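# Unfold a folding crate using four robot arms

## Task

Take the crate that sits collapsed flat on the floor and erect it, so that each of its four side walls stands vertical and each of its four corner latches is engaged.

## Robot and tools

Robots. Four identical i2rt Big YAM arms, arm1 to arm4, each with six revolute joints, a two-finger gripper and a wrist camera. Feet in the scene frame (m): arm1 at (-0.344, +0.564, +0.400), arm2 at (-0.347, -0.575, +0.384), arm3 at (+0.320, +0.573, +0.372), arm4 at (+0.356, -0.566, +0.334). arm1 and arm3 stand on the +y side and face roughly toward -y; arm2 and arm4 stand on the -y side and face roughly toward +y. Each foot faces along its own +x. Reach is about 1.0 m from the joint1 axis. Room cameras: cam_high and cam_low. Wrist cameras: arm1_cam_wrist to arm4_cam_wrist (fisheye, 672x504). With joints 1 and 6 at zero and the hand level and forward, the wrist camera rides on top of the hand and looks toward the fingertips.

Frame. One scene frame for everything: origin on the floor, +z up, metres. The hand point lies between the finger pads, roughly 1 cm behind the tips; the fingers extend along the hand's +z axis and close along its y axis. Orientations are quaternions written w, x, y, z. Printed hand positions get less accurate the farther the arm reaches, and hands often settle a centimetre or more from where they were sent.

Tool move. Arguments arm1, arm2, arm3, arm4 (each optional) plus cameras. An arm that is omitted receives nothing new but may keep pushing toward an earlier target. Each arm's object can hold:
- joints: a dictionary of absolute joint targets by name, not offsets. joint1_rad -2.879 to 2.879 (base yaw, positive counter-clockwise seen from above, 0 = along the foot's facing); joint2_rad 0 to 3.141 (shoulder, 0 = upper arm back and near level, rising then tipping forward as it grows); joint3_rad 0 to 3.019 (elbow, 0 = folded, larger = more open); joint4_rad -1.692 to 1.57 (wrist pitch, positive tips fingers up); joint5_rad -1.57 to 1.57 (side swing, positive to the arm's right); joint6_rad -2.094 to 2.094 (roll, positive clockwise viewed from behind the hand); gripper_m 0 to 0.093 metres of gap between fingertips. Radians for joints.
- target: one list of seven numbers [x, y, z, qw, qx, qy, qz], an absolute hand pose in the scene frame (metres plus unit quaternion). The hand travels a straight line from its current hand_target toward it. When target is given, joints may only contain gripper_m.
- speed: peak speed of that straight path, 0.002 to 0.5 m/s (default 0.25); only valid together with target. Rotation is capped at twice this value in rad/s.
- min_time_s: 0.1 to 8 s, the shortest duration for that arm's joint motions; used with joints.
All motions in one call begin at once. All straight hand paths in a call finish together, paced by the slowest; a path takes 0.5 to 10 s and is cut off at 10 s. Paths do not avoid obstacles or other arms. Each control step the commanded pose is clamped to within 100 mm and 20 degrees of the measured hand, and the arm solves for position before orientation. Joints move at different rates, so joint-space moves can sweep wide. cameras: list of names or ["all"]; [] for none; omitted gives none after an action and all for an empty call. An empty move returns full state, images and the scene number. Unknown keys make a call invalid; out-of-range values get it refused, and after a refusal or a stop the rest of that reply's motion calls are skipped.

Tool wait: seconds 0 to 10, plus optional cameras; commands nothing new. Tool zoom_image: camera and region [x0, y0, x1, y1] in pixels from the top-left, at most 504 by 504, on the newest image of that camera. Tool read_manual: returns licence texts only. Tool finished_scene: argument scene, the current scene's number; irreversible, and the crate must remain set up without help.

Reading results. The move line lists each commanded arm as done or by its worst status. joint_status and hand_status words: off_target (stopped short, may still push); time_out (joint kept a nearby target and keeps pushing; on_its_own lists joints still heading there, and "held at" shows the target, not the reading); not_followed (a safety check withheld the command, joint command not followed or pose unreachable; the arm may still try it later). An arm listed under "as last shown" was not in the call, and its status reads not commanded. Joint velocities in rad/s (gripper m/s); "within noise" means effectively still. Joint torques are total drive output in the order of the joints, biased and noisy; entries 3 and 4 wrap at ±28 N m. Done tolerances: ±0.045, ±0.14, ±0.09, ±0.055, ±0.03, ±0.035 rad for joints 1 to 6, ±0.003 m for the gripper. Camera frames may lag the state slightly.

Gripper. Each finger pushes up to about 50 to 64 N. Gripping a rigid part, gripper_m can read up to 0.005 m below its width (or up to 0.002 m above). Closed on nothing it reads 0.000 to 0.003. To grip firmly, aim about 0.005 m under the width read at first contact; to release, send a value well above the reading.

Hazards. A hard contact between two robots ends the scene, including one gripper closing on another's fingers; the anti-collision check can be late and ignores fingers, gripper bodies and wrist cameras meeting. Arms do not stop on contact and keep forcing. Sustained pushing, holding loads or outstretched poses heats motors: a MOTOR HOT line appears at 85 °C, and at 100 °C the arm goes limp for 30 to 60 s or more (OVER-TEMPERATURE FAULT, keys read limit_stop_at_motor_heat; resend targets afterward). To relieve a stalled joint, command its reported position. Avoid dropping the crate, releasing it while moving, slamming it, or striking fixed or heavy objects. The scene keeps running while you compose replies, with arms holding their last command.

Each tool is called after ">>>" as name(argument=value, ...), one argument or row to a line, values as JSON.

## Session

>>> move(
)

>>> zoom_image(
  camera="cam_high",
  region=[230, 230, 430, 430],
)

>>> zoom_image(
  camera="cam_low",
  region=[220, 230, 480, 390],
)

Scene clock: 0.00 s.
Joint torques (N m): no reading
Motor temperatures (°C): arm1=[27 28 27 26 23 23 25] | arm2=[23 24 24 24 27 26 24] | arm3=[26 24 26 23 26 23 27] | arm4=[24 26 26 29 26 25 26]
Heat: arm1: hottest joint2_rad 28 °C; arm2: hottest joint5_rad 27 °C; arm3: hottest gripper 27 °C; arm4: hottest joint4_rad 29 °C.
Joint velocities: within noise
arm1.joint_positions: joint1_rad=+0.789 joint2_rad=+0.609 joint3_rad=+1.408 joint4_rad=-1.451 joint5_rad=+0.217 joint6_rad=-0.687 gripper_m=+0.09396
arm1.joint_status: not commanded
arm1.hand: x=-0.1883 y=+0.4177 z=+0.9285 quat_wxyz=(-0.292, -0.006, -0.892, +0.344) (m; scene frame)
arm1.hand_target: x=-0.1903 y=+0.4192 z=+0.9383 quat_wxyz=(-0.301, -0.007, -0.887, +0.350) (m; scene frame)
arm1.hand_status: not commanded
arm2.joint_positions: joint1_rad=-0.187 joint2_rad=+0.597 joint3_rad=+1.311 joint4_rad=-1.291 joint5_rad=+0.240 joint6_rad=-0.242 gripper_m=+0.09396
arm2.joint_status: not commanded
arm2.hand: x=-0.2313 y=-0.3616 z=+0.9012 quat_wxyz=(-0.466, +0.549, -0.680, -0.136) (m; scene frame)
arm2.hand_target: x=-0.2318 y=-0.3633 z=+0.9149 quat_wxyz=(-0.477, +0.543, -0.676, -0.143) (m; scene frame)
arm2.hand_status: not commanded
arm3.joint_positions: joint1_rad=+0.868 joint2_rad=+0.636 joint3_rad=+1.401 joint4_rad=-1.459 joint5_rad=+0.267 joint6_rad=-0.464 gripper_m=+0.09396
arm3.joint_status: not commanded
arm3.hand: x=+0.4150 y=+0.3713 z=+0.8920 quat_wxyz=(-0.249, -0.258, -0.861, +0.361) (m; scene frame)
arm3.hand_target: x=+0.4139 y=+0.3728 z=+0.9011 quat_wxyz=(-0.257, -0.258, -0.856, +0.367) (m; scene frame)
arm3.hand_status: not commanded
arm4.joint_positions: joint1_rad=-0.127 joint2_rad=+0.607 joint3_rad=+1.357 joint4_rad=-1.287 joint5_rad=+0.181 joint6_rad=-0.762 gripper_m=+0.09396
arm4.joint_status: not commanded
arm4.hand: x=+0.3685 y=-0.3250 z=+0.8718 quat_wxyz=(-0.478, +0.793, -0.350, -0.141) (m; scene frame)
arm4.hand_target: x=+0.3687 y=-0.3277 z=+0.8812 quat_wxyz=(-0.487, +0.788, -0.349, -0.145) (m; scene frame)
arm4.hand_status: not commanded
pictures: arm1_cam_wrist, arm2_cam_wrist, arm3_cam_wrist, arm4_cam_wrist, cam_high, cam_low

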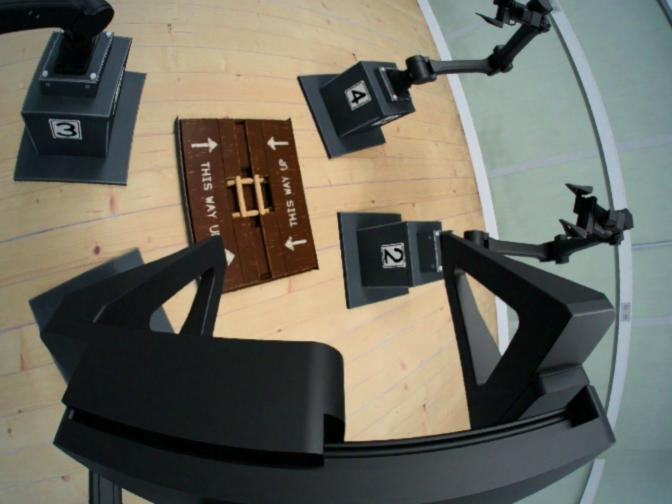

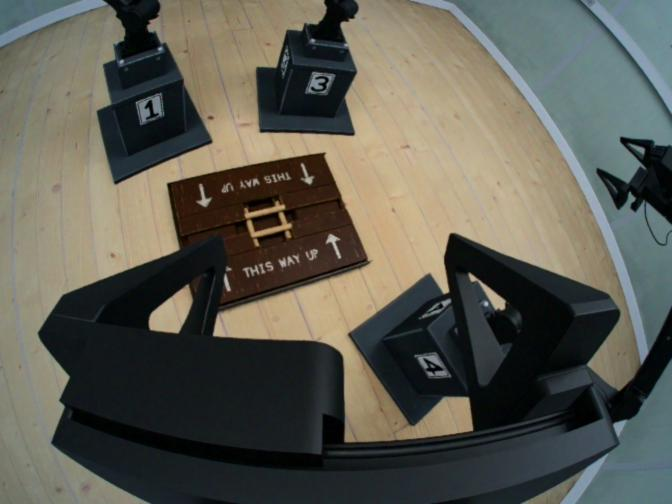

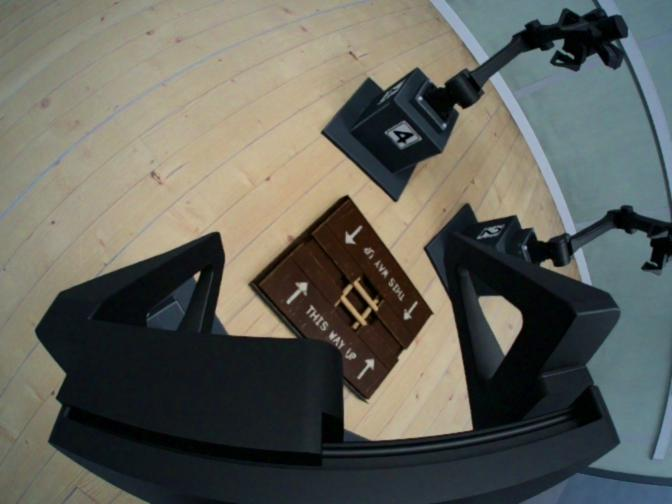

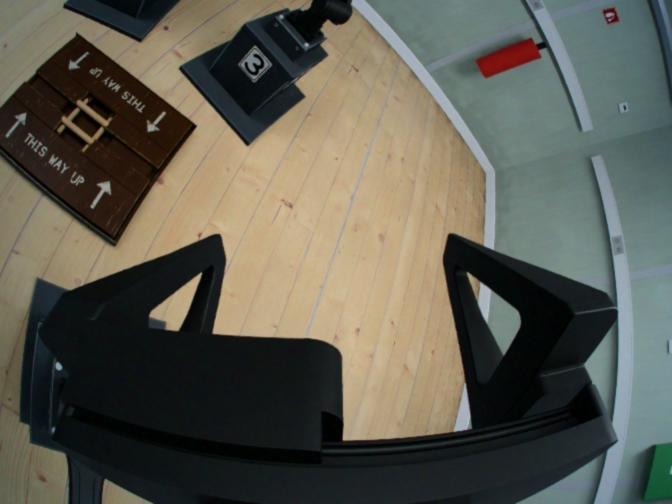

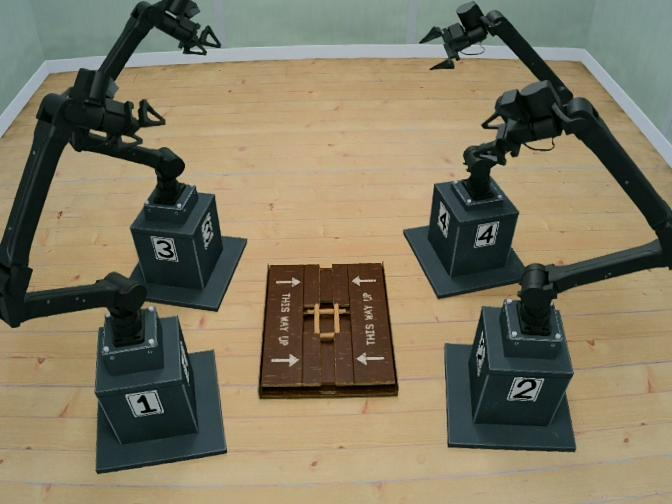

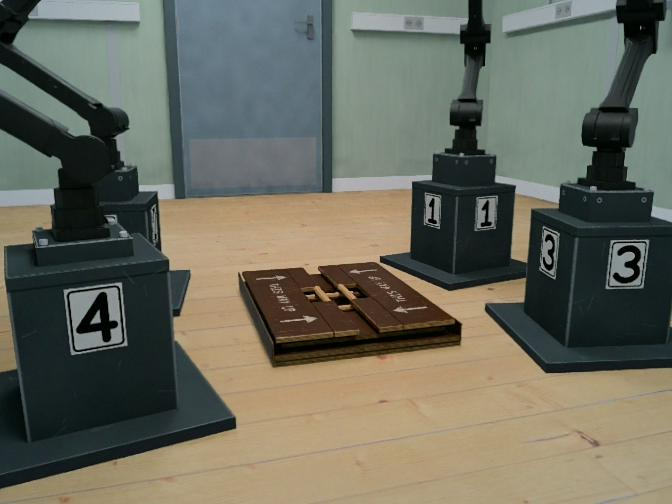

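Scaled by 2.520 from the camera's 672x504 image, which has a finer 960x720 frame.

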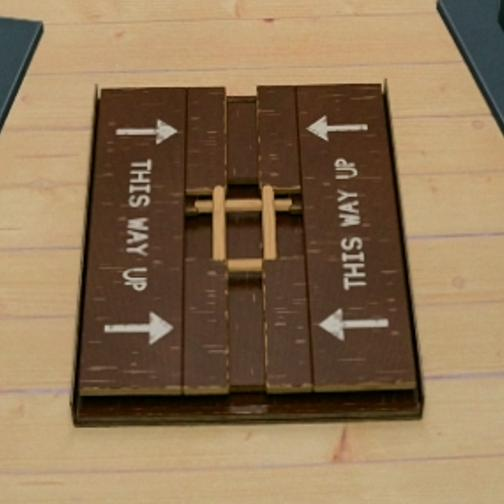

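Scaled by 1.938 from the camera's 672x504 image, which has a finer 960x720 frame.

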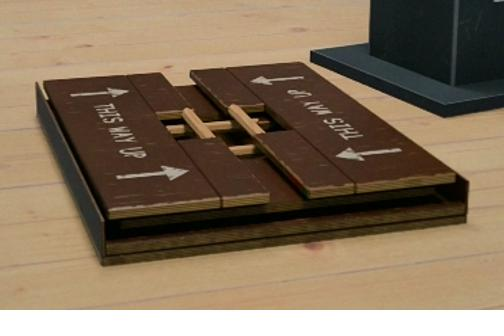

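>>> move(
  arm1={"target":[-0.004,0.024,0.10,0,0,1,0],"speed":0.4,"joints":{"gripper_m":0.045}},
  arm4={"target":[-0.028,-0.25,0.33,0,1,0,0],"speed":0.4,"joints":{"gripper_m":0.045}},
  cameras=["arm1_cam_wrist"],
)

Scene clock: 7.60 s.
Joint torques (N m): arm1=[-0.79 -25.52 7.64 0.1 0.16 -0.01] | arm2=[-0.09 1.08 8.28 1.68 0.1 0] | arm3=[-0.56 -0.09 7.75 2.06 0.21 0.1] | arm4=[2.43 -14.33 10.95 -0.51 -0.21 -0.1]
Motor temperatures (°C): arm1=[27 28 28 27 23 23 25] | arm2=[23 24 25 24 27 26 24] | arm3=[26 24 27 23 25 23 27] | arm4=[24 26 26 29 26 25 26]
Heat: arm1: hottest joint2_rad 28 °C; arm2: hottest joint5_rad 27 °C; arm3: hottest joint3_rad 27 °C; arm4: hottest joint4_rad 29 °C.
move: arm1 off_target; arm4 off_target
Joint velocities: within noise
arm1.joint_positions: joint1_rad=+0.393 joint2_rad=+2.663 joint3_rad=+1.770 joint4_rad=-0.698 joint5_rad=-0.010 joint6_rad=-0.989 gripper_m=+0.04507
arm1.joint_status: all done
arm1.hand: x=-0.0040 y=+0.0409 z=+0.1000 quat_wxyz=(+0.004, -0.002, -1.000, -0.008) (m; scene frame)
arm1.hand_target: x=-0.0046 y=+0.0312 z=+0.0968 quat_wxyz=(+0.003, +0.000, -1.000, -0.005) (m; scene frame)
arm1.hand_status: off_target (0.017 m and 1.1 deg from the pose sent, 0.936 m and 53.7 deg at the start; pose on its path clipped on 22 of 108 steps)
arm2, arm3: as last shown
arm4.joint_positions: joint1_rad=+0.665 joint2_rad=+1.835 joint3_rad=+1.155 joint4_rad=-0.916 joint5_rad=+0.011 joint6_rad=-0.659 gripper_m=+0.04507
arm4.joint_status: all done
arm4.hand: x=-0.0078 y=-0.2578 z=+0.3245 quat_wxyz=(+0.004, +1.000, -0.020, +0.013) (m; scene frame)
arm4.hand_target: x=-0.0209 y=-0.2510 z=+0.3279 quat_wxyz=(+0.001, +1.000, -0.008, +0.008) (m; scene frame)
arm4.hand_status: off_target (0.022 m and 2.8 deg from the pose sent, 0.676 m and 75.1 deg at the start)
pictures: arm1_cam_wrist

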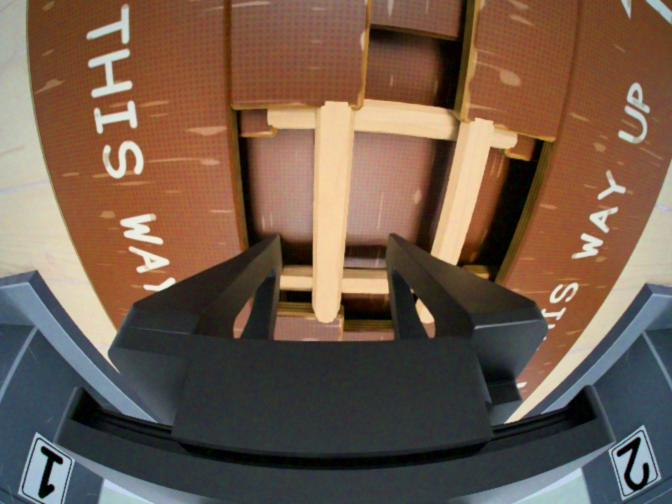

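>>> move(
  arm1={"target":[-0.004,0.029,0.049,0,0,1,0],"speed":0.12,"joints":{"gripper_m":0.045}},
)

>>> move(
  arm1={"joints":{"gripper_m":0.012}},
  cameras=["arm1_cam_wrist"],
)

Scene clock: 10.10 s.
Joint torques (N m): arm1=[-0.97 -25.11 7.49 0.85 0.14 -0.03] | arm2=[-0.09 1.08 8.28 1.68 0.09 0] | arm3=[-0.56 -0.09 7.82 1.96 0.22 0.11] | arm4=[2.2 -14.33 10.95 -0.53 -0.21 -0.1]
Motor temperatures (°C): arm1=[27 29 28 26 23 23 25] | arm2=[23 24 25 24 27 26 24] | arm3=[26 24 28 23 25 23 27] | arm4=[24 26 27 29 26 25 26]
Heat: arm1: hottest joint2_rad 29 °C; arm2: hottest joint5_rad 27 °C; arm3: hottest joint3_rad 28 °C; arm4: hottest joint4_rad 29 °C.
move: arm1 off_target
Joint velocities: within noise
arm1.joint_positions: joint1_rad=+0.393 joint2_rad=+2.771 joint3_rad=+1.836 joint4_rad=-0.664 joint5_rad=-0.010 joint6_rad=-0.989 gripper_m=+0.04507
arm1.joint_status: all done
arm1.hand: x=-0.0067 y=+0.0443 z=+0.0503 quat_wxyz=(+0.006, -0.002, -1.000, -0.012) (m; scene frame)
arm1.hand_target: x=-0.0043 y=+0.0296 z=+0.0494 quat_wxyz=(+0.000, -0.001, -1.000, +0.000) (m; scene frame)
arm1.hand_status: off_target (0.016 m and 1.5 deg from the pose sent, 0.052 m and 1.1 deg at the start)
arm2, arm3: as last shown
arm4.joint_positions: joint1_rad=+0.662 joint2_rad=+1.835 joint3_rad=+1.155 joint4_rad=-0.916 joint5_rad=+0.011 joint6_rad=-0.659 gripper_m=+0.04507
arm4.joint_status: not commanded
arm4.hand: x=-0.0068 y=-0.2566 z=+0.3245 quat_wxyz=(+0.004, +1.000, -0.021, +0.013) (m; scene frame)
arm4.hand_target: x=-0.0199 y=-0.2498 z=+0.3279 quat_wxyz=(+0.001, +1.000, -0.010, +0.008) (m; scene frame)
arm4.hand_status: not commanded
pictures: none

Scene clock: 10.80 s.
Joint torques (N m): arm1=[-1.61 -25.58 7.19 0.79 0.06 -0.05] | arm2=[-0.09 1.08 8.28 1.69 0.09 0] | arm3=[-0.73 0.03 7.83 1.94 0.18 0.08] | arm4=[2.2 -14.33 10.96 -0.51 -0.21 -0.1]
Motor temperatures (°C): arm1=[27 29 28 26 23 23 25] | arm2=[23 24 25 24 27 26 24] | arm3=[26 24 28 23 25 23 27] | arm4=[24 26 27 29 26 25 26]
Heat: arm1: hottest joint2_rad 29 °C; arm2: hottest joint5_rad 27 °C; arm3: hottest joint3_rad 28 °C; arm4: hottest joint4_rad 29 °C.
move: arm1 off_target
Joint velocities: within noise
arm1.joint_positions: joint1_rad=+0.392 joint2_rad=+2.771 joint3_rad=+1.838 joint4_rad=-0.660 joint5_rad=-0.010 joint6_rad=-0.983 gripper_m=+0.01730
arm1.joint_status: gripper_m off_target (ended at +0.01733, target +0.01200)
arm1.hand: x=-0.0064 y=+0.0421 z=+0.0507 quat_wxyz=(+0.005, -0.006, -1.000, -0.009) (m; scene frame)
arm1.hand_target: x=-0.0043 y=+0.0295 z=+0.0494 quat_wxyz=(-0.001, -0.001, -1.000, +0.000) (m; scene frame)
arm1.hand_status: not commanded
arm2, arm3, arm4: as last shown
pictures: arm1_cam_wrist

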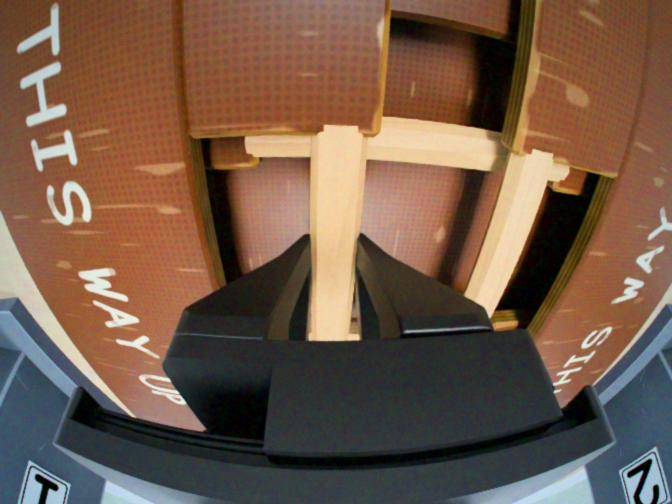

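>>> move(
  arm1={"target":[-0.004,0.052,0.136,0,0,0.966,-0.259],"speed":0.15},
)

>>> move(
  arm1={"target":[-0.004,0.117,0.219,0,0,0.887,-0.462],"speed":0.2},
  cameras=["cam_low"],
)

>>> move(
  arm1={"target":[-0.004,0.167,0.252,0,0,0.829,-0.559],"speed":0.2},
)

>>> move(
  arm1={"target":[-0.004,0.221,0.262,0,0,0.766,-0.643],"speed":0.15},
  arm4={"target":[-0.040,-0.012,0.17,0,1,0,0],"speed":0.3,"joints":{"gripper_m":0.045}},
)

>>> move(
  arm4={"target":[-0.039,-0.014,0.095,0,1,0,0],"speed":0.2,"joints":{"gripper_m":0.045}},
  cameras=["arm4_cam_wrist","cam_low"],
)

Scene clock: 15.30 s.
Joint torques (N m): arm1=[-0.32 -24.59 3.41 2.51 0.92 -0.02] | arm2=[-0.09 1.14 8.28 1.66 0.09 0] | arm3=[-0.44 -0.32 7.69 2.1 0.22 0.1] | arm4=[2.2 -14.33 10.95 -0.51 -0.21 -0.1]
Motor temperatures (°C): arm1=[27 29 28 26 23 23 25] | arm2=[23 24 25 24 27 26 24] | arm3=[26 24 28 23 25 23 27] | arm4=[24 26 28 29 26 25 26]
Heat: arm1: hottest joint2_rad 29 °C; arm2: hottest joint5_rad 27 °C; arm3: hottest joint3_rad 28 °C; arm4: hottest joint4_rad 29 °C.
move: arm1 off_target
Joint velocities: within noise
arm1.joint_positions: joint1_rad=+0.487 joint2_rad=+2.504 joint3_rad=+1.333 joint4_rad=-0.006 joint5_rad=+0.289 joint6_rad=-0.943 gripper_m=+0.01721
arm1.joint_status: not commanded
arm1.hand: x=-0.0068 y=+0.0559 z=+0.1281 quat_wxyz=(-0.002, -0.006, -0.970, +0.242) (m; scene frame)
arm1.hand_target: x=-0.0029 y=+0.0512 z=+0.1360 quat_wxyz=(-0.003, +0.000, -0.966, +0.258) (m; scene frame)
arm1.hand_status: off_target (0.009 m and 2.1 deg from the pose sent, 0.086 m and 31.1 deg at the start)
arm2, arm3, arm4: as last shown
pictures: none

Scene clock: 17.20 s.
Joint torques (N m): arm1=[0.44 -23.06 0.94 2.33 0.99 -0.04] | arm2=[-0.15 1.08 8.28 1.7 0.09 0] | arm3=[-0.56 -0.38 7.73 2 0.2 0.11] | arm4=[2.2 -14.33 10.95 -0.51 -0.21 -0.1]
Motor temperatures (°C): arm1=[27 29 28 26 23 23 25] | arm2=[23 24 25 25 27 26 24] | arm3=[26 24 28 24 25 23 27] | arm4=[24 26 28 29 26 25 26]
Heat: arm1: hottest joint2_rad 29 °C; arm2: hottest joint5_rad 27 °C; arm3: hottest joint3_rad 28 °C; arm4: hottest joint4_rad 29 °C.
move: arm1 off_target
Joint velocities: within noise
arm1.joint_positions: joint1_rad=+0.648 joint2_rad=+2.393 joint3_rad=+0.989 joint4_rad=+0.571 joint5_rad=+0.636 joint6_rad=-0.978 gripper_m=+0.01720
arm1.joint_status: not commanded
arm1.hand: x=-0.0061 y=+0.1143 z=+0.2038 quat_wxyz=(-0.001, -0.004, -0.892, +0.452) (m; scene frame)
arm1.hand_target: x=-0.0040 y=+0.1151 z=+0.2187 quat_wxyz=(+0.000, +0.001, -0.886, +0.463) (m; scene frame)
arm1.hand_status: off_target (0.016 m and 1.4 deg from the pose sent, 0.110 m and 27.0 deg at the start)
arm2, arm3, arm4: as last shown
pictures: cam_low

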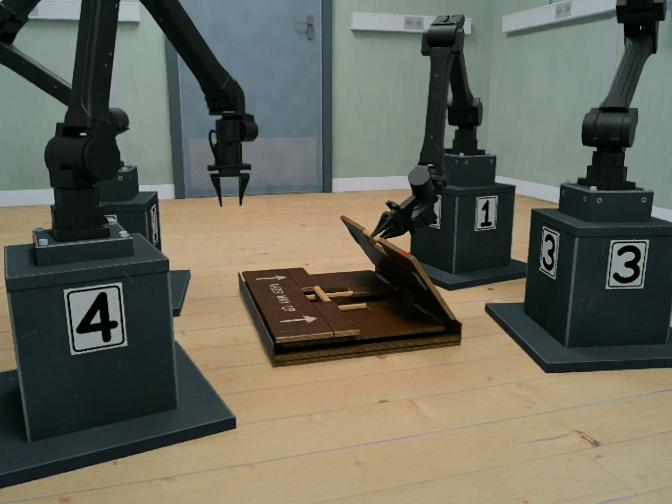

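Scene clock: 18.63 s.
Joint torques (N m): arm1=[-0.26 -21.42 0.29 3.59 1.63 -0.12] | arm2=[-0.09 1.14 8.29 1.69 0.1 0] | arm3=[-0.56 0.09 7.79 2.1 0.21 0.13] | arm4=[2.2 -14.33 10.95 -0.5 -0.21 -0.1]
Motor temperatures (°C): arm1=[27 29 28 27 23 23 25] | arm2=[23 24 25 25 27 26 24] | arm3=[26 24 29 24 25 23 27] | arm4=[24 26 28 29 26 25 26]
Heat: arm1: hottest joint2_rad 29 °C; arm2: hottest joint5_rad 27 °C; arm3: hottest joint3_rad 29 °C; arm4: hottest joint4_rad 29 °C.
move: arm1 off_target
Joint velocities: within noise
arm1.joint_positions: joint1_rad=+0.780 joint2_rad=+2.404 joint3_rad=+0.851 joint4_rad=+0.879 joint5_rad=+0.832 joint6_rad=-1.032 gripper_m=+0.01714
arm1.joint_status: not commanded
arm1.hand: x=-0.0044 y=+0.1700 z=+0.2338 quat_wxyz=(-0.002, +0.005, -0.841, +0.541) (m; scene frame)
arm1.hand_target: x=-0.0039 y=+0.1664 z=+0.2515 quat_wxyz=(+0.001, +0.001, -0.829, +0.559) (m; scene frame)
arm1.hand_status: off_target (0.018 m and 2.6 deg from the pose sent, 0.071 m and 14.2 deg at the start)
arm2, arm3, arm4: as last shown
pictures: none

Scene clock: 20.67 s.
Joint torques (N m): arm1=[1.32 -21.13 -1.47 3.88 1.52 -0.1] | arm2=[-0.09 1.08 8.28 1.68 0.09 0] | arm3=[-0.32 -0.21 7.75 2.07 0.21 0.11] | arm4=[1.73 -21.42 11.28 -0.54 -0.24 -0.08]
Motor temperatures (°C): arm1=[27 30 28 27 23 23 25] | arm2=[23 24 25 25 27 26 24] | arm3=[26 24 29 24 25 23 27] | arm4=[24 26 28 29 26 25 26]
Heat: arm1: hottest joint2_rad 30 °C; arm2: hottest joint5_rad 27 °C; arm3: hottest joint3_rad 29 °C; arm4: hottest joint4_rad 29 °C.
move: arm1 off_target; arm4 off_target
Joint velocities: within noise
arm1.joint_positions: joint1_rad=+0.906 joint2_rad=+2.541 joint3_rad=+0.825 joint4_rad=+1.285 joint5_rad=+1.045 joint6_rad=-1.196 gripper_m=+0.01708
arm1.joint_status: not commanded
arm1.hand: x=-0.0031 y=+0.2149 z=+0.2432 quat_wxyz=(+0.002, +0.005, -0.776, +0.631) (m; scene frame)
arm1.hand_target: x=-0.0001 y=+0.2169 z=+0.2630 quat_wxyz=(-0.003, -0.004, -0.764, +0.645) (m; scene frame)
arm1.hand_status: off_target (0.020 m and 1.9 deg from the pose sent, 0.058 m and 14.6 deg at the start)
arm2, arm3: as last shown
arm4.joint_positions: joint1_rad=+0.419 joint2_rad=+2.475 joint3_rad=+1.851 joint4_rad=-0.950 joint5_rad=-0.003 joint6_rad=-0.933 gripper_m=+0.04507
arm4.joint_status: all done
arm4.hand: x=-0.0376 y=-0.0230 z=+0.1747 quat_wxyz=(+0.002, +1.000, -0.005, +0.000) (m; scene frame)
arm4.hand_target: x=-0.0428 y=-0.0168 z=+0.1682 quat_wxyz=(+0.002, +1.000, +0.004, -0.002) (m; scene frame)
arm4.hand_status: off_target (0.012 m and 0.6 deg from the pose sent, 0.291 m and 2.9 deg at the start)
pictures: none

Scene clock: 22.07 s.
Joint torques (N m): arm1=[1.03 -21.01 -1.46 4.18 1.46 -0.13] | arm2=[-0.09 1.14 8.29 1.66 0.09 -0.01] | arm3=[-0.38 -0.09 7.76 1.89 0.2 0.11] | arm4=[1.55 -23 10.33 0.13 -0.09 -0.09]
Motor temperatures (°C): arm1=[27 30 28 27 24 23 25] | arm2=[23 24 25 25 27 26 24] | arm3=[26 24 29 24 25 23 27] | arm4=[24 26 28 29 26 25 26]
Heat: arm1: hottest joint2_rad 30 °C; arm2: hottest joint5_rad 27 °C; arm3: hottest joint3_rad 29 °C; arm4: hottest joint4_rad 29 °C.
move: arm4 off_target
Joint velocities: within noise
arm1: as last shown
arm2.joint_positions: joint1_rad=-0.187 joint2_rad=+0.597 joint3_rad=+1.311 joint4_rad=-1.291 joint5_rad=+0.240 joint6_rad=-0.242 gripper_m=+0.09396
arm2.joint_status: not commanded
arm2.hand: x=-0.2313 y=-0.3616 z=+0.9012 quat_wxyz=(-0.466, +0.549, -0.680, -0.136) (m; scene frame)
arm2.hand_target: x=-0.2318 y=-0.3633 z=+0.9149 quat_wxyz=(-0.477, +0.543, -0.676, -0.143) (m; scene frame)
arm2.hand_status: not commanded
arm3.joint_positions: joint1_rad=+0.868 joint2_rad=+0.636 joint3_rad=+1.401 joint4_rad=-1.459 joint5_rad=+0.267 joint6_rad=-0.464 gripper_m=+0.09396
arm3.joint_status: not commanded
arm3.hand: x=+0.4150 y=+0.3713 z=+0.8920 quat_wxyz=(-0.249, -0.258, -0.861, +0.361) (m; scene frame)
arm3.hand_target: x=+0.4139 y=+0.3728 z=+0.9011 quat_wxyz=(-0.257, -0.258, -0.856, +0.367) (m; scene frame)
arm3.hand_status: not commanded
arm4.joint_positions: joint1_rad=+0.413 joint2_rad=+2.616 joint3_rad=+1.896 joint4_rad=-0.876 joint5_rad=-0.001 joint6_rad=-0.933 gripper_m=+0.04507
arm4.joint_status: all done
arm4.hand: x=-0.0302 y=-0.0259 z=+0.0963 quat_wxyz=(+0.011, +1.000, -0.008, +0.007) (m; scene frame)
arm4.hand_target: x=-0.0351 y=-0.0123 z=+0.0960 quat_wxyz=(-0.001, +1.000, -0.003, +0.000) (m; scene frame)
arm4.hand_status: off_target (0.015 m and 1.7 deg from the pose sent, 0.080 m and 0.6 deg at the start)
pictures: arm4_cam_wrist, cam_low

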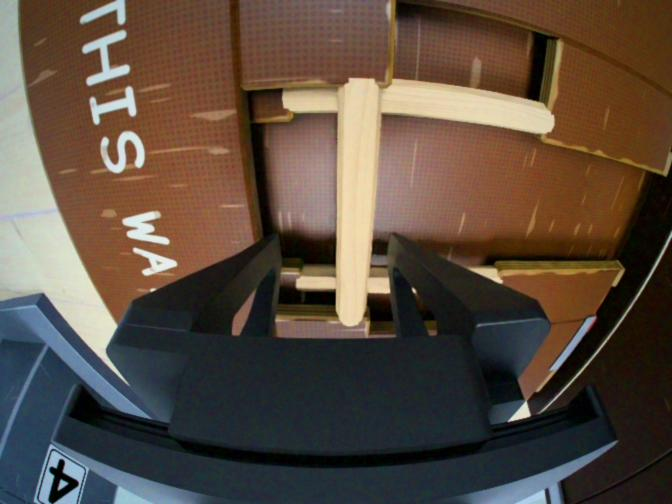

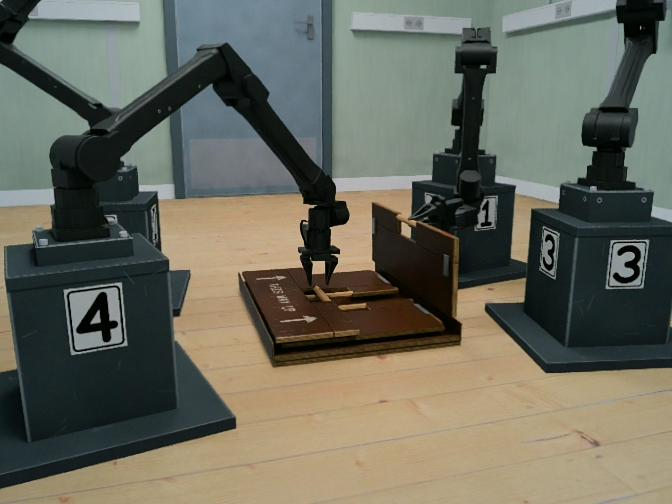

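>>> move(
  arm4={"target":[-0.043,-0.004,0.048,0,1,0,0],"speed":0.1,"joints":{"gripper_m":0.045}},
)

>>> move(
  arm4={"joints":{"gripper_m":0.012}},
  cameras=["arm4_cam_wrist"],
)

Scene clock: 24.70 s.
Joint torques (N m): arm1=[0.32 -21.01 -1.54 4.12 1.51 -0.14] | arm2=[-0.03 1.08 8.29 1.69 0.09 0] | arm3=[-0.5 -0.32 7.71 2.06 0.18 0.15] | arm4=[1.55 -23.41 10.63 -0.18 -0.11 -0.1]
Motor temperatures (°C): arm1=[27 30 28 27 24 23 25] | arm2=[23 24 25 25 27 26 24] | arm3=[26 24 29 24 25 23 27] | arm4=[24 27 28 29 26 25 26]
Heat: arm1: hottest joint2_rad 30 °C; arm2: hottest joint5_rad 27 °C; arm3: hottest joint3_rad 29 °C; arm4: hottest joint4_rad 29 °C.
move: arm4 off_target
Joint velocities: within noise
arm1, arm2, arm3: as last shown
arm4.joint_positions: joint1_rad=+0.412 joint2_rad=+2.733 joint3_rad=+2.011 joint4_rad=-0.862 joint5_rad=-0.001 joint6_rad=-0.935 gripper_m=+0.04507
arm4.joint_status: all done
arm4.hand: x=-0.0384 y=-0.0127 z=+0.0528 quat_wxyz=(+0.006, +1.000, -0.008, +0.003) (m; scene frame)
arm4.hand_target: x=-0.0411 y=-0.0047 z=+0.0470 quat_wxyz=(+0.001, +1.000, -0.001, +0.000) (m; scene frame)
arm4.hand_status: off_target (0.011 m and 1.2 deg from the pose sent, 0.055 m and 1.7 deg at the start)
pictures: none

Scene clock: 25.47 s.
Joint torques (N m): arm1=[0.73 -21.19 -1.57 4.23 1.51 -0.11] | arm2=[-0.03 1.14 8.28 1.69 0.09 0] | arm3=[-0.44 -0.32 7.71 2.07 0.2 0.15] | arm4=[1.55 -23.06 10.54 0.17 -0.05 -0.1]
Motor temperatures (°C): arm1=[27 30 28 27 24 23 25] | arm2=[23 24 26 25 27 26 24] | arm3=[26 24 29 24 25 23 27] | arm4=[24 27 28 29 26 25 26]
Heat: arm1: hottest joint2_rad 30 °C; arm2: hottest joint5_rad 27 °C; arm3: hottest joint3_rad 29 °C; arm4: hottest joint4_rad 29 °C.
move: arm4 off_target
Joint velocities: within noise
arm1, arm2, arm3: as last shown
arm4.joint_positions: joint1_rad=+0.413 joint2_rad=+2.733 joint3_rad=+2.011 joint4_rad=-0.870 joint5_rad=-0.012 joint6_rad=-0.935 gripper_m=+0.01712
arm4.joint_status: gripper_m off_target (ended at +0.01714, target +0.01200)
arm4.hand: x=-0.0396 y=-0.0159 z=+0.0529 quat_wxyz=(+0.012, +1.000, -0.008, +0.001) (m; scene frame)
arm4.hand_target: x=-0.0433 y=-0.0060 z=+0.0470 quat_wxyz=(+0.003, +1.000, -0.001, -0.003) (m; scene frame)
arm4.hand_status: not commanded
pictures: arm4_cam_wrist

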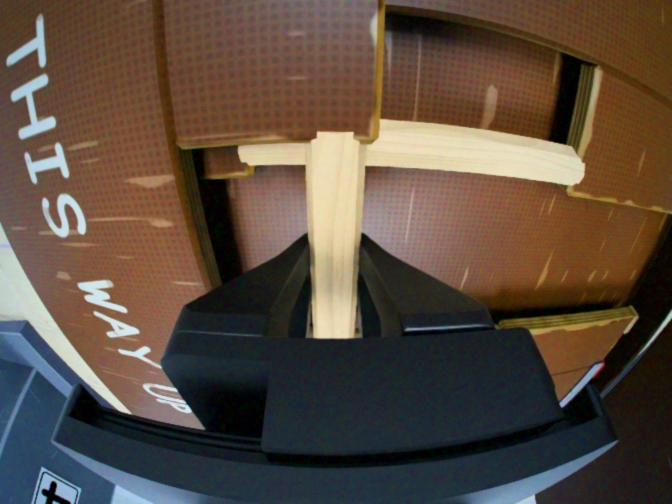

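>>> move(
  arm4={"target":[-0.043,-0.029,0.134,-0.259,0.966,0,0],"speed":0.15},
)

>>> move(
  arm4={"target":[-0.043,-0.092,0.217,-0.462,0.887,0,0],"speed":0.2},
)

>>> move(
  arm4={"target":[-0.043,-0.141,0.250,-0.559,0.829,0,0],"speed":0.2},
  arm3={"target":[0.15,0.15,0.50,0,0.7071,0.7071,0],"speed":0.4,"joints":{"gripper_m":0.045}},
)

>>> move(
  arm4={"target":[-0.043,-0.199,0.262,-0.643,0.766,0,0],"speed":0.15},
  arm3={"target":[0.022,-0.010,0.26,0,0.7071,0.7071,0],"speed":0.3},
)

>>> move(
  arm3={"target":[0.022,-0.012,0.09,0,0.7071,0.7071,0],"speed":0.25},
  cameras=["arm3_cam_wrist","cam_low"],
)

Scene clock: 30.77 s.
Joint torques (N m): arm1=[0.91 -20.54 -1.43 4.19 1.48 -0.11] | arm2=[-0.09 1.08 8.28 1.69 0.09 0] | arm3=[-0.5 0.91 7.92 1.96 0.18 0.1] | arm4=[2.43 -22.53 5.61 1.78 0.57 -0.02]
Motor temperatures (°C): arm1=[27 30 28 27 24 23 26] | arm2=[23 24 26 25 27 26 24] | arm3=[26 24 29 24 25 23 27] | arm4=[24 27 28 29 26 25 27]
Heat: arm1: hottest joint2_rad 30 °C; arm2: hottest joint5_rad 27 °C; arm3: hottest joint3_rad 29 °C; arm4: hottest joint4_rad 29 °C.
move: arm4 done
Joint velocities: within noise
arm1, arm2, arm3: as last shown
arm4.joint_positions: joint1_rad=+0.510 joint2_rad=+2.427 joint3_rad=+1.480 joint4_rad=-0.232 joint5_rad=+0.321 joint6_rad=-0.904 gripper_m=+0.01702
arm4.joint_status: not commanded
arm4.hand: x=-0.0407 y=-0.0275 z=+0.1305 quat_wxyz=(-0.248, +0.969, -0.007, -0.002) (m; scene frame)
arm4.hand_target: x=-0.0442 y=-0.0286 z=+0.1339 quat_wxyz=(-0.259, +0.966, +0.002, -0.001) (m; scene frame)
arm4.hand_status: done (0.004 m and 1.5 deg from the pose sent, 0.082 m and 31.4 deg at the start)
pictures: none

Scene clock: 32.67 s.
Joint torques (N m): arm1=[0.21 -21.07 -1.35 4.16 1.48 -0.11] | arm2=[-0.03 1.08 8.28 1.69 0.09 0] | arm3=[-0.85 0.03 7.69 2.17 0.24 0.08] | arm4=[2.49 -21.19 3.54 1.57 0.57 -0.09]
Motor temperatures (°C): arm1=[27 30 28 27 24 23 26] | arm2=[23 24 26 25 27 26 24] | arm3=[26 24 30 24 25 23 27] | arm4=[24 27 28 29 26 25 27]
Heat: arm1: hottest joint2_rad 30 °C; arm2: hottest joint5_rad 27 °C; arm3: hottest joint3_rad 30 °C; arm4: hottest joint4_rad 29 °C.
move: arm4 off_target
Joint velocities: within noise
arm1, arm2, arm3: as last shown
arm4.joint_positions: joint1_rad=+0.656 joint2_rad=+2.272 joint3_rad=+1.124 joint4_rad=+0.311 joint5_rad=+0.669 joint6_rad=-0.956 gripper_m=+0.01701
arm4.joint_status: not commanded
arm4.hand: x=-0.0415 y=-0.0836 z=+0.2056 quat_wxyz=(-0.457, +0.889, -0.008, -0.002) (m; scene frame)
arm4.hand_target: x=-0.0423 y=-0.0888 z=+0.2169 quat_wxyz=(-0.463, +0.886, +0.004, +0.002) (m; scene frame)
arm4.hand_status: off_target (0.014 m and 1.1 deg from the pose sent, 0.108 m and 26.3 deg at the start)
pictures: none

Scene clock: 35.30 s.
Joint torques (N m): arm1=[0.85 -20.78 -1.4 4.14 1.5 -0.14] | arm2=[-0.09 1.08 8.28 1.68 0.09 0] | arm3=[-1.55 -11.22 10.37 0.02 0.19 0.13] | arm4=[2.55 -20.07 2.66 2.18 0.81 -0.08]
Motor temperatures (°C): arm1=[27 30 28 27 24 23 26] | arm2=[23 24 26 25 27 26 24] | arm3=[26 24 30 24 25 23 27] | arm4=[24 27 28 29 26 25 27]
Heat: arm1: hottest joint2_rad 30 °C; arm2: hottest joint5_rad 27 °C; arm3: hottest joint3_rad 30 °C; arm4: hottest joint4_rad 29 °C.
move: arm3 off_target; arm4 off_target
Joint velocities: within noise
arm1, arm2: as last shown
arm3.joint_positions: joint1_rad=-0.161 joint2_rad=+1.576 joint3_rad=+1.193 joint4_rad=-1.224 joint5_rad=-0.003 joint6_rad=-0.375 gripper_m=+0.04513
arm3.joint_status: all done
arm3.hand: x=+0.1594 y=+0.1671 z=+0.4892 quat_wxyz=(+0.005, -0.708, -0.706, -0.018) (m; scene frame)
arm3.hand_target: x=+0.1490 y=+0.1525 z=+0.4980 quat_wxyz=(+0.002, -0.714, -0.700, -0.007) (m; scene frame)
arm3.hand_status: off_target (0.022 m and 2.2 deg from the pose sent, 0.522 m and 75.4 deg at the start)
arm4.joint_positions: joint1_rad=+0.767 joint2_rad=+2.257 joint3_rad=+0.975 joint4_rad=+0.621 joint5_rad=+0.869 joint6_rad=-1.027 gripper_m=+0.01705
arm4.joint_status: not commanded
arm4.hand: x=-0.0414 y=-0.1359 z=+0.2343 quat_wxyz=(-0.549, +0.836, -0.006, +0.000) (m; scene frame)
arm4.hand_target: x=-0.0428 y=-0.1397 z=+0.2498 quat_wxyz=(-0.560, +0.829, -0.002, +0.000) (m; scene frame)
arm4.hand_status: off_target (0.017 m and 1.5 deg from the pose sent, 0.073 m and 13.6 deg at the start)
pictures: none

Scene clock: 37.37 s.
Joint torques (N m): arm1=[0.62 -21.25 -1.48 4.11 1.49 -0.1] | arm2=[-0.15 1.03 8.28 1.68 0.09 0] | arm3=[-2.14 -17.85 9.2 0.01 0.17 -0.05] | arm4=[2.84 -18.37 1.58 3.52 1.26 -0.34]
Motor temperatures (°C): arm1=[27 30 28 27 24 23 26] | arm2=[23 24 26 25 27 26 24] | arm3=[26 24 30 24 25 23 27] | arm4=[24 28 28 29 27 25 27]
Heat: arm1: hottest joint2_rad 30 °C; arm2: hottest joint5_rad 27 °C; arm3: hottest joint3_rad 30 °C; arm4: hottest joint4_rad 29 °C.
move: arm3 off_target; arm4 off_target
Joint velocities: within noise
arm1, arm2: as last shown
arm3.joint_positions: joint1_rad=-0.247 joint2_rad=+2.323 joint3_rad=+1.711 joint4_rad=-0.960 joint5_rad=-0.001 joint6_rad=-0.465 gripper_m=+0.04513
arm3.joint_status: not commanded
arm3.hand: x=+0.0338 y=-0.0015 z=+0.2638 quat_wxyz=(-0.001, -0.706, -0.708, -0.002) (m; scene frame)
arm3.hand_target: x=+0.0221 y=-0.0075 z=+0.2587 quat_wxyz=(-0.001, -0.707, -0.707, +0.000) (m; scene frame)
arm3.hand_status: off_target (0.015 m and 0.3 deg from the pose sent, 0.321 m and 2.2 deg at the start)
arm4.joint_positions: joint1_rad=+0.892 joint2_rad=+2.332 joint3_rad=+0.885 joint4_rad=+1.014 joint5_rad=+1.051 joint6_rad=-1.180 gripper_m=+0.01683
arm4.joint_status: not commanded
arm4.hand: x=-0.0429 y=-0.1929 z=+0.2456 quat_wxyz=(-0.629, +0.777, +0.000, -0.005) (m; scene frame)
arm4.hand_target: x=-0.0440 y=-0.1979 z=+0.2621 quat_wxyz=(-0.642, +0.766, +0.000, +0.000) (m; scene frame)
arm4.hand_status: off_target (0.017 m and 2.1 deg from the pose sent, 0.069 m and 13.4 deg at the start)
pictures: none

Scene clock: 39.00 s.
Joint torques (N m): arm1=[0.32 -21.6 -1.52 4 1.52 -0.14] | arm2=[-0.09 1.08 8.28 1.68 0.09 0] | arm3=[-0.5 -19.14 7.5 0.54 0.25 -0.02] | arm4=[2.9 -18.37 1.57 3.48 1.26 -0.33]
Motor temperatures (°C): arm1=[27 30 28 27 25 23 26] | arm2=[23 24 26 25 27 26 24] | arm3=[26 25 30 24 25 23 27] | arm4=[24 28 28 29 27 25 27]
Heat: arm1: hottest joint2_rad 30 °C; arm2: hottest joint5_rad 27 °C; arm3: hottest joint3_rad 30 °C; arm4: hottest joint4_rad 29 °C.
move: arm3 off_target
Joint velocities: within noise
arm1.joint_positions: joint1_rad=+0.906 joint2_rad=+2.541 joint3_rad=+0.825 joint4_rad=+1.285 joint5_rad=+1.045 joint6_rad=-1.196 gripper_m=+0.01708
arm1.joint_status: not commanded
arm1.hand: x=-0.0031 y=+0.2149 z=+0.2432 quat_wxyz=(+0.002, +0.005, -0.776, +0.631) (m; scene frame)
arm1.hand_target: x=-0.0001 y=+0.2169 z=+0.2630 quat_wxyz=(-0.003, -0.004, -0.764, +0.645) (m; scene frame)
arm1.hand_status: not commanded
arm2, arm4: as last shown
arm3.joint_positions: joint1_rad=-0.247 joint2_rad=+2.639 joint3_rad=+1.826 joint4_rad=-0.773 joint5_rad=+0.000 joint6_rad=-0.465 gripper_m=+0.04513
arm3.joint_status: not commanded
arm3.hand: x=+0.0328 y=-0.0038 z=+0.0986 quat_wxyz=(+0.001, -0.706, -0.708, -0.008) (m; scene frame)
arm3.hand_target: x=+0.0230 y=-0.0094 z=+0.0904 quat_wxyz=(+0.001, -0.707, -0.707, -0.001) (m; scene frame)
arm3.hand_status: off_target (0.016 m and 1.0 deg from the pose sent, 0.175 m and 0.3 deg at the start)
pictures: arm3_cam_wrist, cam_low

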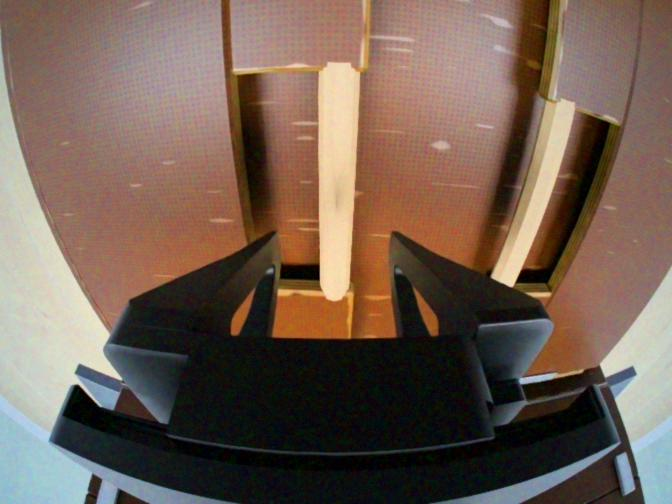

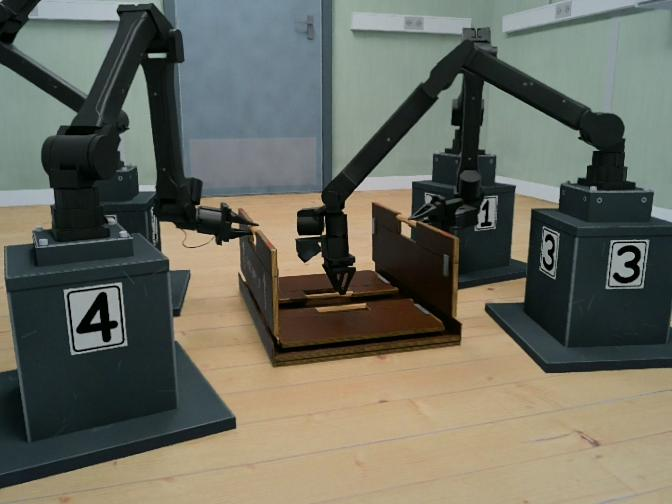

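>>> move(
  arm3={"target":[0.026,-0.022,0.038,0,0.7071,0.7071,0],"speed":0.1,"joints":{"gripper_m":0.045}},
)

>>> move(
  arm3={"joints":{"gripper_m":0.012}},
  cameras=["arm3_cam_wrist"],
)

Scene clock: 41.50 s.
Joint torques (N m): arm1=[1.14 -20.6 -1.44 4.26 1.51 -0.14] | arm2=[-0.09 1.14 8.28 1.69 0.09 0] | arm3=[-0.62 -19.08 7.56 0.43 0.17 0.13] | arm4=[2.84 -18.43 1.58 3.48 1.26 -0.33]
Motor temperatures (°C): arm1=[27 30 28 27 25 23 26] | arm2=[23 24 26 25 27 26 24] | arm3=[26 25 30 23 25 23 27] | arm4=[24 28 28 29 27 25 27]
Heat: arm1: hottest joint2_rad 30 °C; arm2: hottest joint5_rad 27 °C; arm3: hottest joint3_rad 30 °C; arm4: hottest joint4_rad 29 °C.
move: arm3 off_target
Joint velocities: within noise
arm1, arm4: as last shown
arm2.joint_positions: joint1_rad=-0.187 joint2_rad=+0.597 joint3_rad=+1.311 joint4_rad=-1.291 joint5_rad=+0.240 joint6_rad=-0.242 gripper_m=+0.09396
arm2.joint_status: not commanded
arm2.hand: x=-0.2313 y=-0.3616 z=+0.9012 quat_wxyz=(-0.466, +0.549, -0.680, -0.136) (m; scene frame)
arm2.hand_target: x=-0.2318 y=-0.3633 z=+0.9149 quat_wxyz=(-0.477, +0.543, -0.676, -0.143) (m; scene frame)
arm2.hand_status: not commanded
arm3.joint_positions: joint1_rad=-0.247 joint2_rad=+2.768 joint3_rad=+1.947 joint4_rad=-0.756 joint5_rad=+0.000 joint6_rad=-0.465 gripper_m=+0.04513
arm3.joint_status: all done
arm3.hand: x=+0.0272 y=-0.0153 z=+0.0487 quat_wxyz=(+0.000, -0.706, -0.708, -0.004) (m; scene frame)
arm3.hand_target: x=+0.0262 y=-0.0214 z=+0.0382 quat_wxyz=(+0.000, -0.707, -0.707, +0.001) (m; scene frame)
arm3.hand_status: off_target (0.013 m and 0.5 deg from the pose sent, 0.064 m and 1.0 deg at the start)
pictures: none

Scene clock: 42.27 s.
Joint torques (N m): arm1=[0.38 -20.72 -1.43 4.1 1.48 -0.08] | arm2=[-0.03 1.08 8.31 1.68 0.09 -0.01] | arm3=[-0.26 -18.61 7.49 0.44 0.18 0.06] | arm4=[2.9 -18.43 1.58 3.48 1.26 -0.33]
Motor temperatures (°C): arm1=[27 30 28 27 25 23 26] | arm2=[23 24 26 25 27 26 24] | arm3=[26 25 30 23 25 23 27] | arm4=[24 28 28 29 27 25 27]
Heat: arm1: hottest joint2_rad 30 °C; arm2: hottest joint5_rad 27 °C; arm3: hottest joint3_rad 30 °C; arm4: hottest joint4_rad 29 °C.
move: arm3 off_target
Joint velocities: within noise
arm1, arm2, arm4: as last shown
arm3.joint_positions: joint1_rad=-0.241 joint2_rad=+2.768 joint3_rad=+1.947 joint4_rad=-0.759 joint5_rad=-0.009 joint6_rad=-0.458 gripper_m=+0.01666
arm3.joint_status: gripper_m off_target (ended at +0.01669, target +0.01200)
arm3.hand: x=+0.0326 y=-0.0172 z=+0.0487 quat_wxyz=(-0.004, -0.707, -0.708, -0.007) (m; scene frame)
arm3.hand_target: x=+0.0310 y=-0.0240 z=+0.0383 quat_wxyz=(-0.004, -0.705, -0.709, -0.001) (m; scene frame)
arm3.hand_status: not commanded
pictures: arm3_cam_wrist

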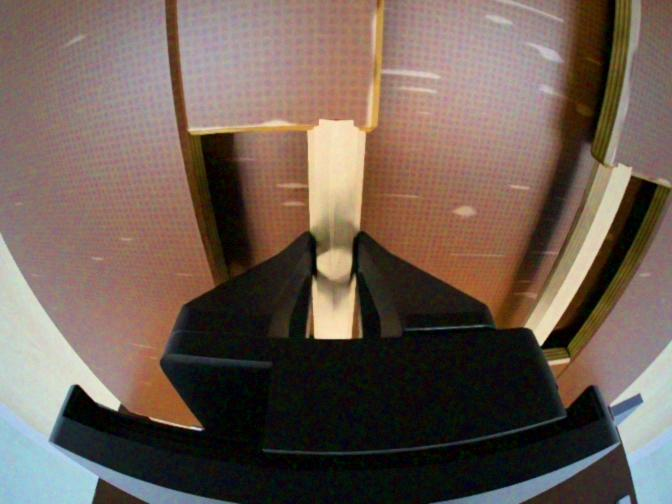

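>>> move(
  arm3={"target":[0.056,-0.022,0.143,-0.183,0.683,0.683,-0.183],"speed":0.15},
)

>>> move(
  arm3={"target":[0.100,-0.022,0.217,-0.299,0.641,0.641,-0.299],"speed":0.15},
)

>>> move(
  arm3={"target":[0.155,-0.022,0.252,-0.365,0.605,0.605,-0.365],"speed":0.15},
)

>>> move(
  arm3={"target":[0.200,-0.022,0.262,-0.395,0.587,0.587,-0.395],"speed":0.12},
)

>>> move(
  arm3={"target":[0.250,-0.022,0.264,-0.395,0.587,0.587,-0.395],"speed":0.08},
  cameras=["arm3_cam_wrist","cam_low","cam_high"],
)

>>> zoom_image(
  camera="cam_high",
  region=[240, 210, 430, 410],
)

Scene clock: 47.27 s.
Joint torques (N m): arm1=[0.26 -21.71 -1.55 4.08 1.42 -0.09] | arm2=[-0.09 1.08 8.31 1.68 0.09 0] | arm3=[0.38 -22.42 3.37 0.96 1.42 0.02] | arm4=[2.9 -18.43 1.58 3.47 1.26 -0.33]
Motor temperatures (°C): arm1=[27 30 28 27 25 23 26] | arm2=[23 24 26 25 27 26 24] | arm3=[26 26 30 23 26 23 27] | arm4=[24 28 27 29 28 25 27]
Heat: arm1: hottest joint2_rad 30 °C; arm2: hottest joint5_rad 27 °C; arm3: hottest joint3_rad 30 °C; arm4: hottest joint4_rad 29 °C.
move: arm3 off_target
Joint velocities: within noise
arm1.joint_positions: joint1_rad=+0.907 joint2_rad=+2.541 joint3_rad=+0.825 joint4_rad=+1.287 joint5_rad=+1.047 joint6_rad=-1.196 gripper_m=+0.01708
arm1.joint_status: not commanded
arm1.hand: x=-0.0028 y=+0.2154 z=+0.2435 quat_wxyz=(+0.001, +0.005, -0.775, +0.632) (m; scene frame)
arm1.hand_target: x=+0.0004 y=+0.2173 z=+0.2633 quat_wxyz=(-0.004, -0.004, -0.764, +0.645) (m; scene frame)
arm1.hand_status: not commanded
arm2, arm4: as last shown
arm3.joint_positions: joint1_rad=-0.090 joint2_rad=+2.558 joint3_rad=+1.650 joint4_rad=-0.515 joint5_rad=+0.474 joint6_rad=-0.330 gripper_m=+0.01658
arm3.joint_status: not commanded
arm3.hand: x=+0.0509 y=-0.0165 z=+0.1258 quat_wxyz=(+0.176, -0.690, -0.682, +0.169) (m; scene frame)
arm3.hand_target: x=+0.0535 y=-0.0219 z=+0.1423 quat_wxyz=(+0.183, -0.683, -0.683, +0.184) (m; scene frame)
arm3.hand_status: off_target (0.019 m and 2.0 deg from the pose sent, 0.097 m and 30.8 deg at the start)
pictures: none

Scene clock: 49.03 s.
Joint torques (N m): arm1=[0.15 -21.19 -1.32 3.9 1.43 -0.08] | arm2=[-0.09 1.08 8.28 1.68 0.09 0] | arm3=[0.85 -22.53 3.64 0.24 1.58 -0.03] | arm4=[2.9 -18.43 1.58 3.48 1.26 -0.33]
Motor temperatures (°C): arm1=[27 30 28 27 25 23 26] | arm2=[23 24 26 25 27 26 24] | arm3=[26 26 30 23 26 23 27] | arm4=[24 29 27 29 28 25 27]
Heat: arm1: hottest joint2_rad 30 °C; arm2: hottest joint5_rad 27 °C; arm3: hottest joint3_rad 30 °C; arm4: hottest joint2_rad 29 °C.
move: arm3 off_target
Joint velocities: within noise
arm1.joint_positions: joint1_rad=+0.910 joint2_rad=+2.541 joint3_rad=+0.821 joint4_rad=+1.290 joint5_rad=+1.047 joint6_rad=-1.196 gripper_m=+0.01708
arm1.joint_status: not commanded
arm1.hand: x=-0.0033 y=+0.2173 z=+0.2436 quat_wxyz=(+0.001, +0.006, -0.776, +0.631) (m; scene frame)
arm1.hand_target: x=-0.0001 y=+0.2174 z=+0.2633 quat_wxyz=(-0.003, -0.003, -0.764, +0.645) (m; scene frame)
arm1.hand_status: not commanded
arm2, arm4: as last shown
arm3.joint_positions: joint1_rad=+0.055 joint2_rad=+2.466 joint3_rad=+1.536 joint4_rad=-0.488 joint5_rad=+0.838 joint6_rad=-0.212 gripper_m=+0.01653
arm3.joint_status: not commanded
arm3.hand: x=+0.0943 y=-0.0154 z=+0.1909 quat_wxyz=(+0.294, -0.650, -0.639, +0.286) (m; scene frame)
arm3.hand_target: x=+0.0983 y=-0.0224 z=+0.2160 quat_wxyz=(+0.300, -0.641, -0.640, +0.300) (m; scene frame)
arm3.hand_status: off_target (0.028 m and 1.9 deg from the pose sent, 0.104 m and 21.8 deg at the start)
pictures: none

Scene clock: 50.47 s.
Joint torques (N m): arm1=[0.5 -20.78 -1.25 4 1.41 -0.11] | arm2=[-0.09 1.14 8.27 1.68 0.09 0] | arm3=[1.14 -21.89 4.78 -1.26 1.18 0.1] | arm4=[2.9 -18.37 1.55 3.47 1.26 -0.33]
Motor temperatures (°C): arm1=[27 30 28 27 25 23 26] | arm2=[23 24 26 25 27 26 24] | arm3=[26 26 30 23 26 23 27] | arm4=[24 29 27 29 28 25 27]
Heat: arm1: hottest joint2_rad 30 °C; arm2: hottest joint5_rad 27 °C; arm3: hottest joint3_rad 30 °C; arm4: hottest joint2_rad 29 °C.
move: arm3 off_target
Joint velocities: within noise
arm1.joint_positions: joint1_rad=+0.912 joint2_rad=+2.541 joint3_rad=+0.821 joint4_rad=+1.290 joint5_rad=+1.048 joint6_rad=-1.196 gripper_m=+0.01708
arm1.joint_status: not commanded
arm1.hand: x=-0.0030 y=+0.2178 z=+0.2437 quat_wxyz=(+0.001, +0.006, -0.775, +0.631) (m; scene frame)
arm1.hand_target: x=+0.0000 y=+0.2177 z=+0.2633 quat_wxyz=(-0.003, -0.003, -0.764, +0.645) (m; scene frame)
arm1.hand_status: not commanded
arm2, arm4: as last shown
arm3.joint_positions: joint1_rad=+0.172 joint2_rad=+2.455 joint3_rad=+1.529 joint4_rad=-0.595 joint5_rad=+1.075 joint6_rad=-0.043 gripper_m=+0.01652
arm3.joint_status: not commanded
arm3.hand: x=+0.1414 y=-0.0142 z=+0.2271 quat_wxyz=(+0.362, -0.617, -0.599, +0.361) (m; scene frame)
arm3.hand_target: x=+0.1520 y=-0.0237 z=+0.2512 quat_wxyz=(+0.363, -0.607, -0.603, +0.368) (m; scene frame)
arm3.hand_status: off_target (0.029 m and 1.6 deg from the pose sent, 0.086 m and 13.8 deg at the start)
pictures: none

Scene clock: 51.93 s.
Joint torques (N m): arm1=[0.38 -21.3 -1.28 4.08 1.38 -0.1] | arm2=[-0.03 1.03 8.28 1.69 0.09 0] | arm3=[0.44 -20.07 6.16 -1.84 1.25 0.16] | arm4=[2.9 -18.37 1.58 3.47 1.26 -0.33]
Motor temperatures (°C): arm1=[27 30 28 27 25 23 26] | arm2=[23 24 26 25 27 26 24] | arm3=[26 26 30 23 26 23 27] | arm4=[24 29 27 29 28 25 27]
Heat: arm1: hottest joint2_rad 30 °C; arm2: hottest joint5_rad 27 °C; arm3: hottest joint3_rad 30 °C; arm4: hottest joint2_rad 29 °C.
move: arm3 off_target
Joint velocities: within noise
arm1, arm2, arm4: as last shown
arm1.hand_target: x=+0.0000 y=+0.2176 z=+0.2633 quat_wxyz=(-0.003, -0.003, -0.764, +0.645) (m; scene frame)
arm3.joint_positions: joint1_rad=+0.267 joint2_rad=+2.461 joint3_rad=+1.575 joint4_rad=-0.827 joint5_rad=+1.168 joint6_rad=+0.171 gripper_m=+0.01653
arm3.joint_status: not commanded
arm3.hand: x=+0.1903 y=-0.0142 z=+0.2503 quat_wxyz=(+0.389, -0.597, -0.582, +0.392) (m; scene frame)
arm3.hand_target: x=+0.1991 y=-0.0223 z=+0.2622 quat_wxyz=(+0.394, -0.586, -0.587, +0.395) (m; scene frame)
arm3.hand_status: off_target (0.017 m and 1.5 deg from the pose sent, 0.069 m and 6.5 deg at the start)
pictures: none

Scene clock: 53.47 s.
Joint torques (N m): arm1=[0.32 -21.36 -1.25 3.93 1.37 -0.13] | arm2=[-0.03 1.08 8.29 1.68 0.09 0] | arm3=[3.43 -19.66 6.22 -2.33 0.52 0.22] | arm4=[2.9 -18.37 1.58 3.48 1.26 -0.33]
Motor temperatures (°C): arm1=[27 30 28 27 25 23 26] | arm2=[23 24 27 25 27 26 24] | arm3=[26 26 30 23 26 23 27] | arm4=[24 29 27 29 28 25 27]
Heat: arm1: hottest joint2_rad 30 °C; arm2: hottest joint3_rad 27 °C; arm3: hottest joint3_rad 30 °C; arm4: hottest joint2_rad 29 °C.
move: arm3 off_target
Joint velocities: within noise
arm1, arm2: as last shown
arm1.hand_target: x=-0.0001 y=+0.2176 z=+0.2633 quat_wxyz=(-0.003, -0.003, -0.764, +0.645) (m; scene frame)
arm3.joint_positions: joint1_rad=+0.321 joint2_rad=+2.493 joint3_rad=+1.654 joint4_rad=-1.060 joint5_rad=+1.166 joint6_rad=+0.365 gripper_m=+0.01641
arm3.joint_status: not commanded
arm3.hand: x=+0.2214 y=-0.0143 z=+0.2571 quat_wxyz=(+0.399, -0.599, -0.574, +0.391) (m; scene frame)
arm3.hand_target: x=+0.2494 y=-0.0216 z=+0.2637 quat_wxyz=(+0.396, -0.583, -0.590, +0.394) (m; scene frame)
arm3.hand_status: off_target (0.030 m and 2.1 deg from the pose sent, 0.062 m and 1.5 deg at the start)
arm4.joint_positions: joint1_rad=+0.892 joint2_rad=+2.332 joint3_rad=+0.885 joint4_rad=+1.014 joint5_rad=+1.051 joint6_rad=-1.180 gripper_m=+0.01683
arm4.joint_status: not commanded
arm4.hand: x=-0.0429 y=-0.1929 z=+0.2456 quat_wxyz=(-0.629, +0.777, +0.000, -0.005) (m; scene frame)
arm4.hand_target: x=-0.0440 y=-0.1979 z=+0.2621 quat_wxyz=(-0.642, +0.766, +0.000, +0.000) (m; scene frame)
arm4.hand_status: not commanded
pictures: arm3_cam_wrist, cam_high, cam_low

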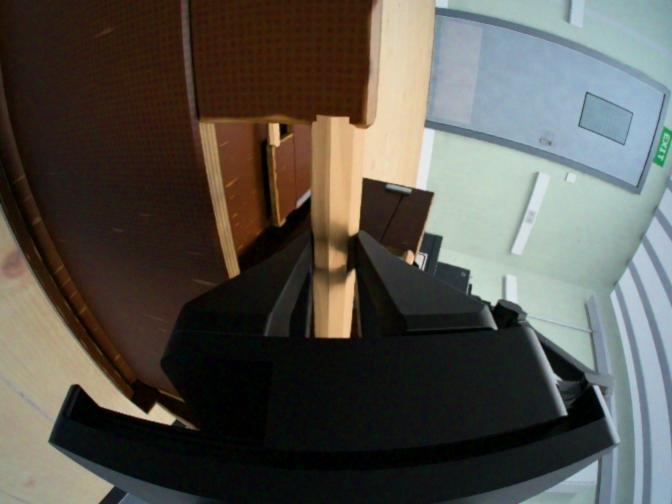

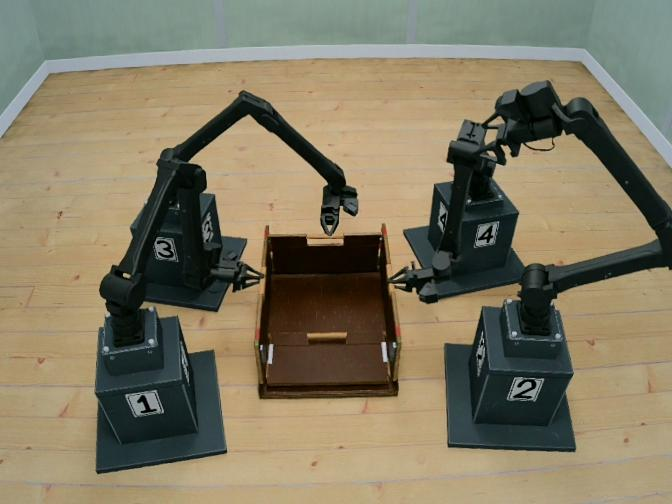

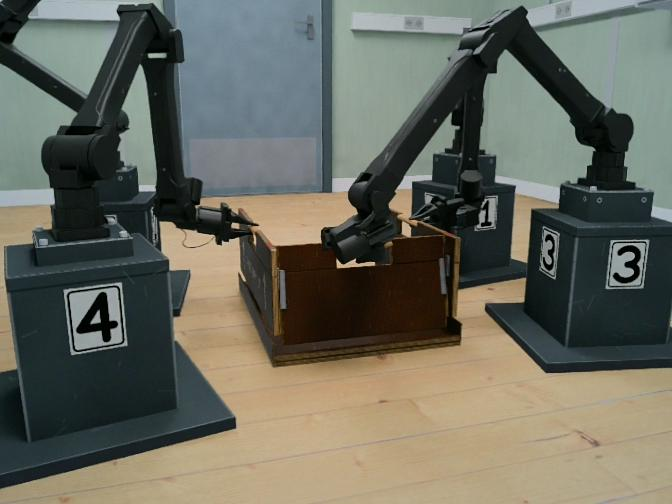

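Scaled by 2.520 from the camera's 672x504 image, which has a finer 960x720 frame.

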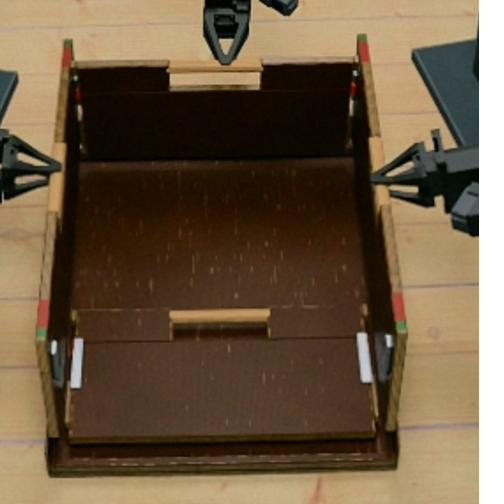

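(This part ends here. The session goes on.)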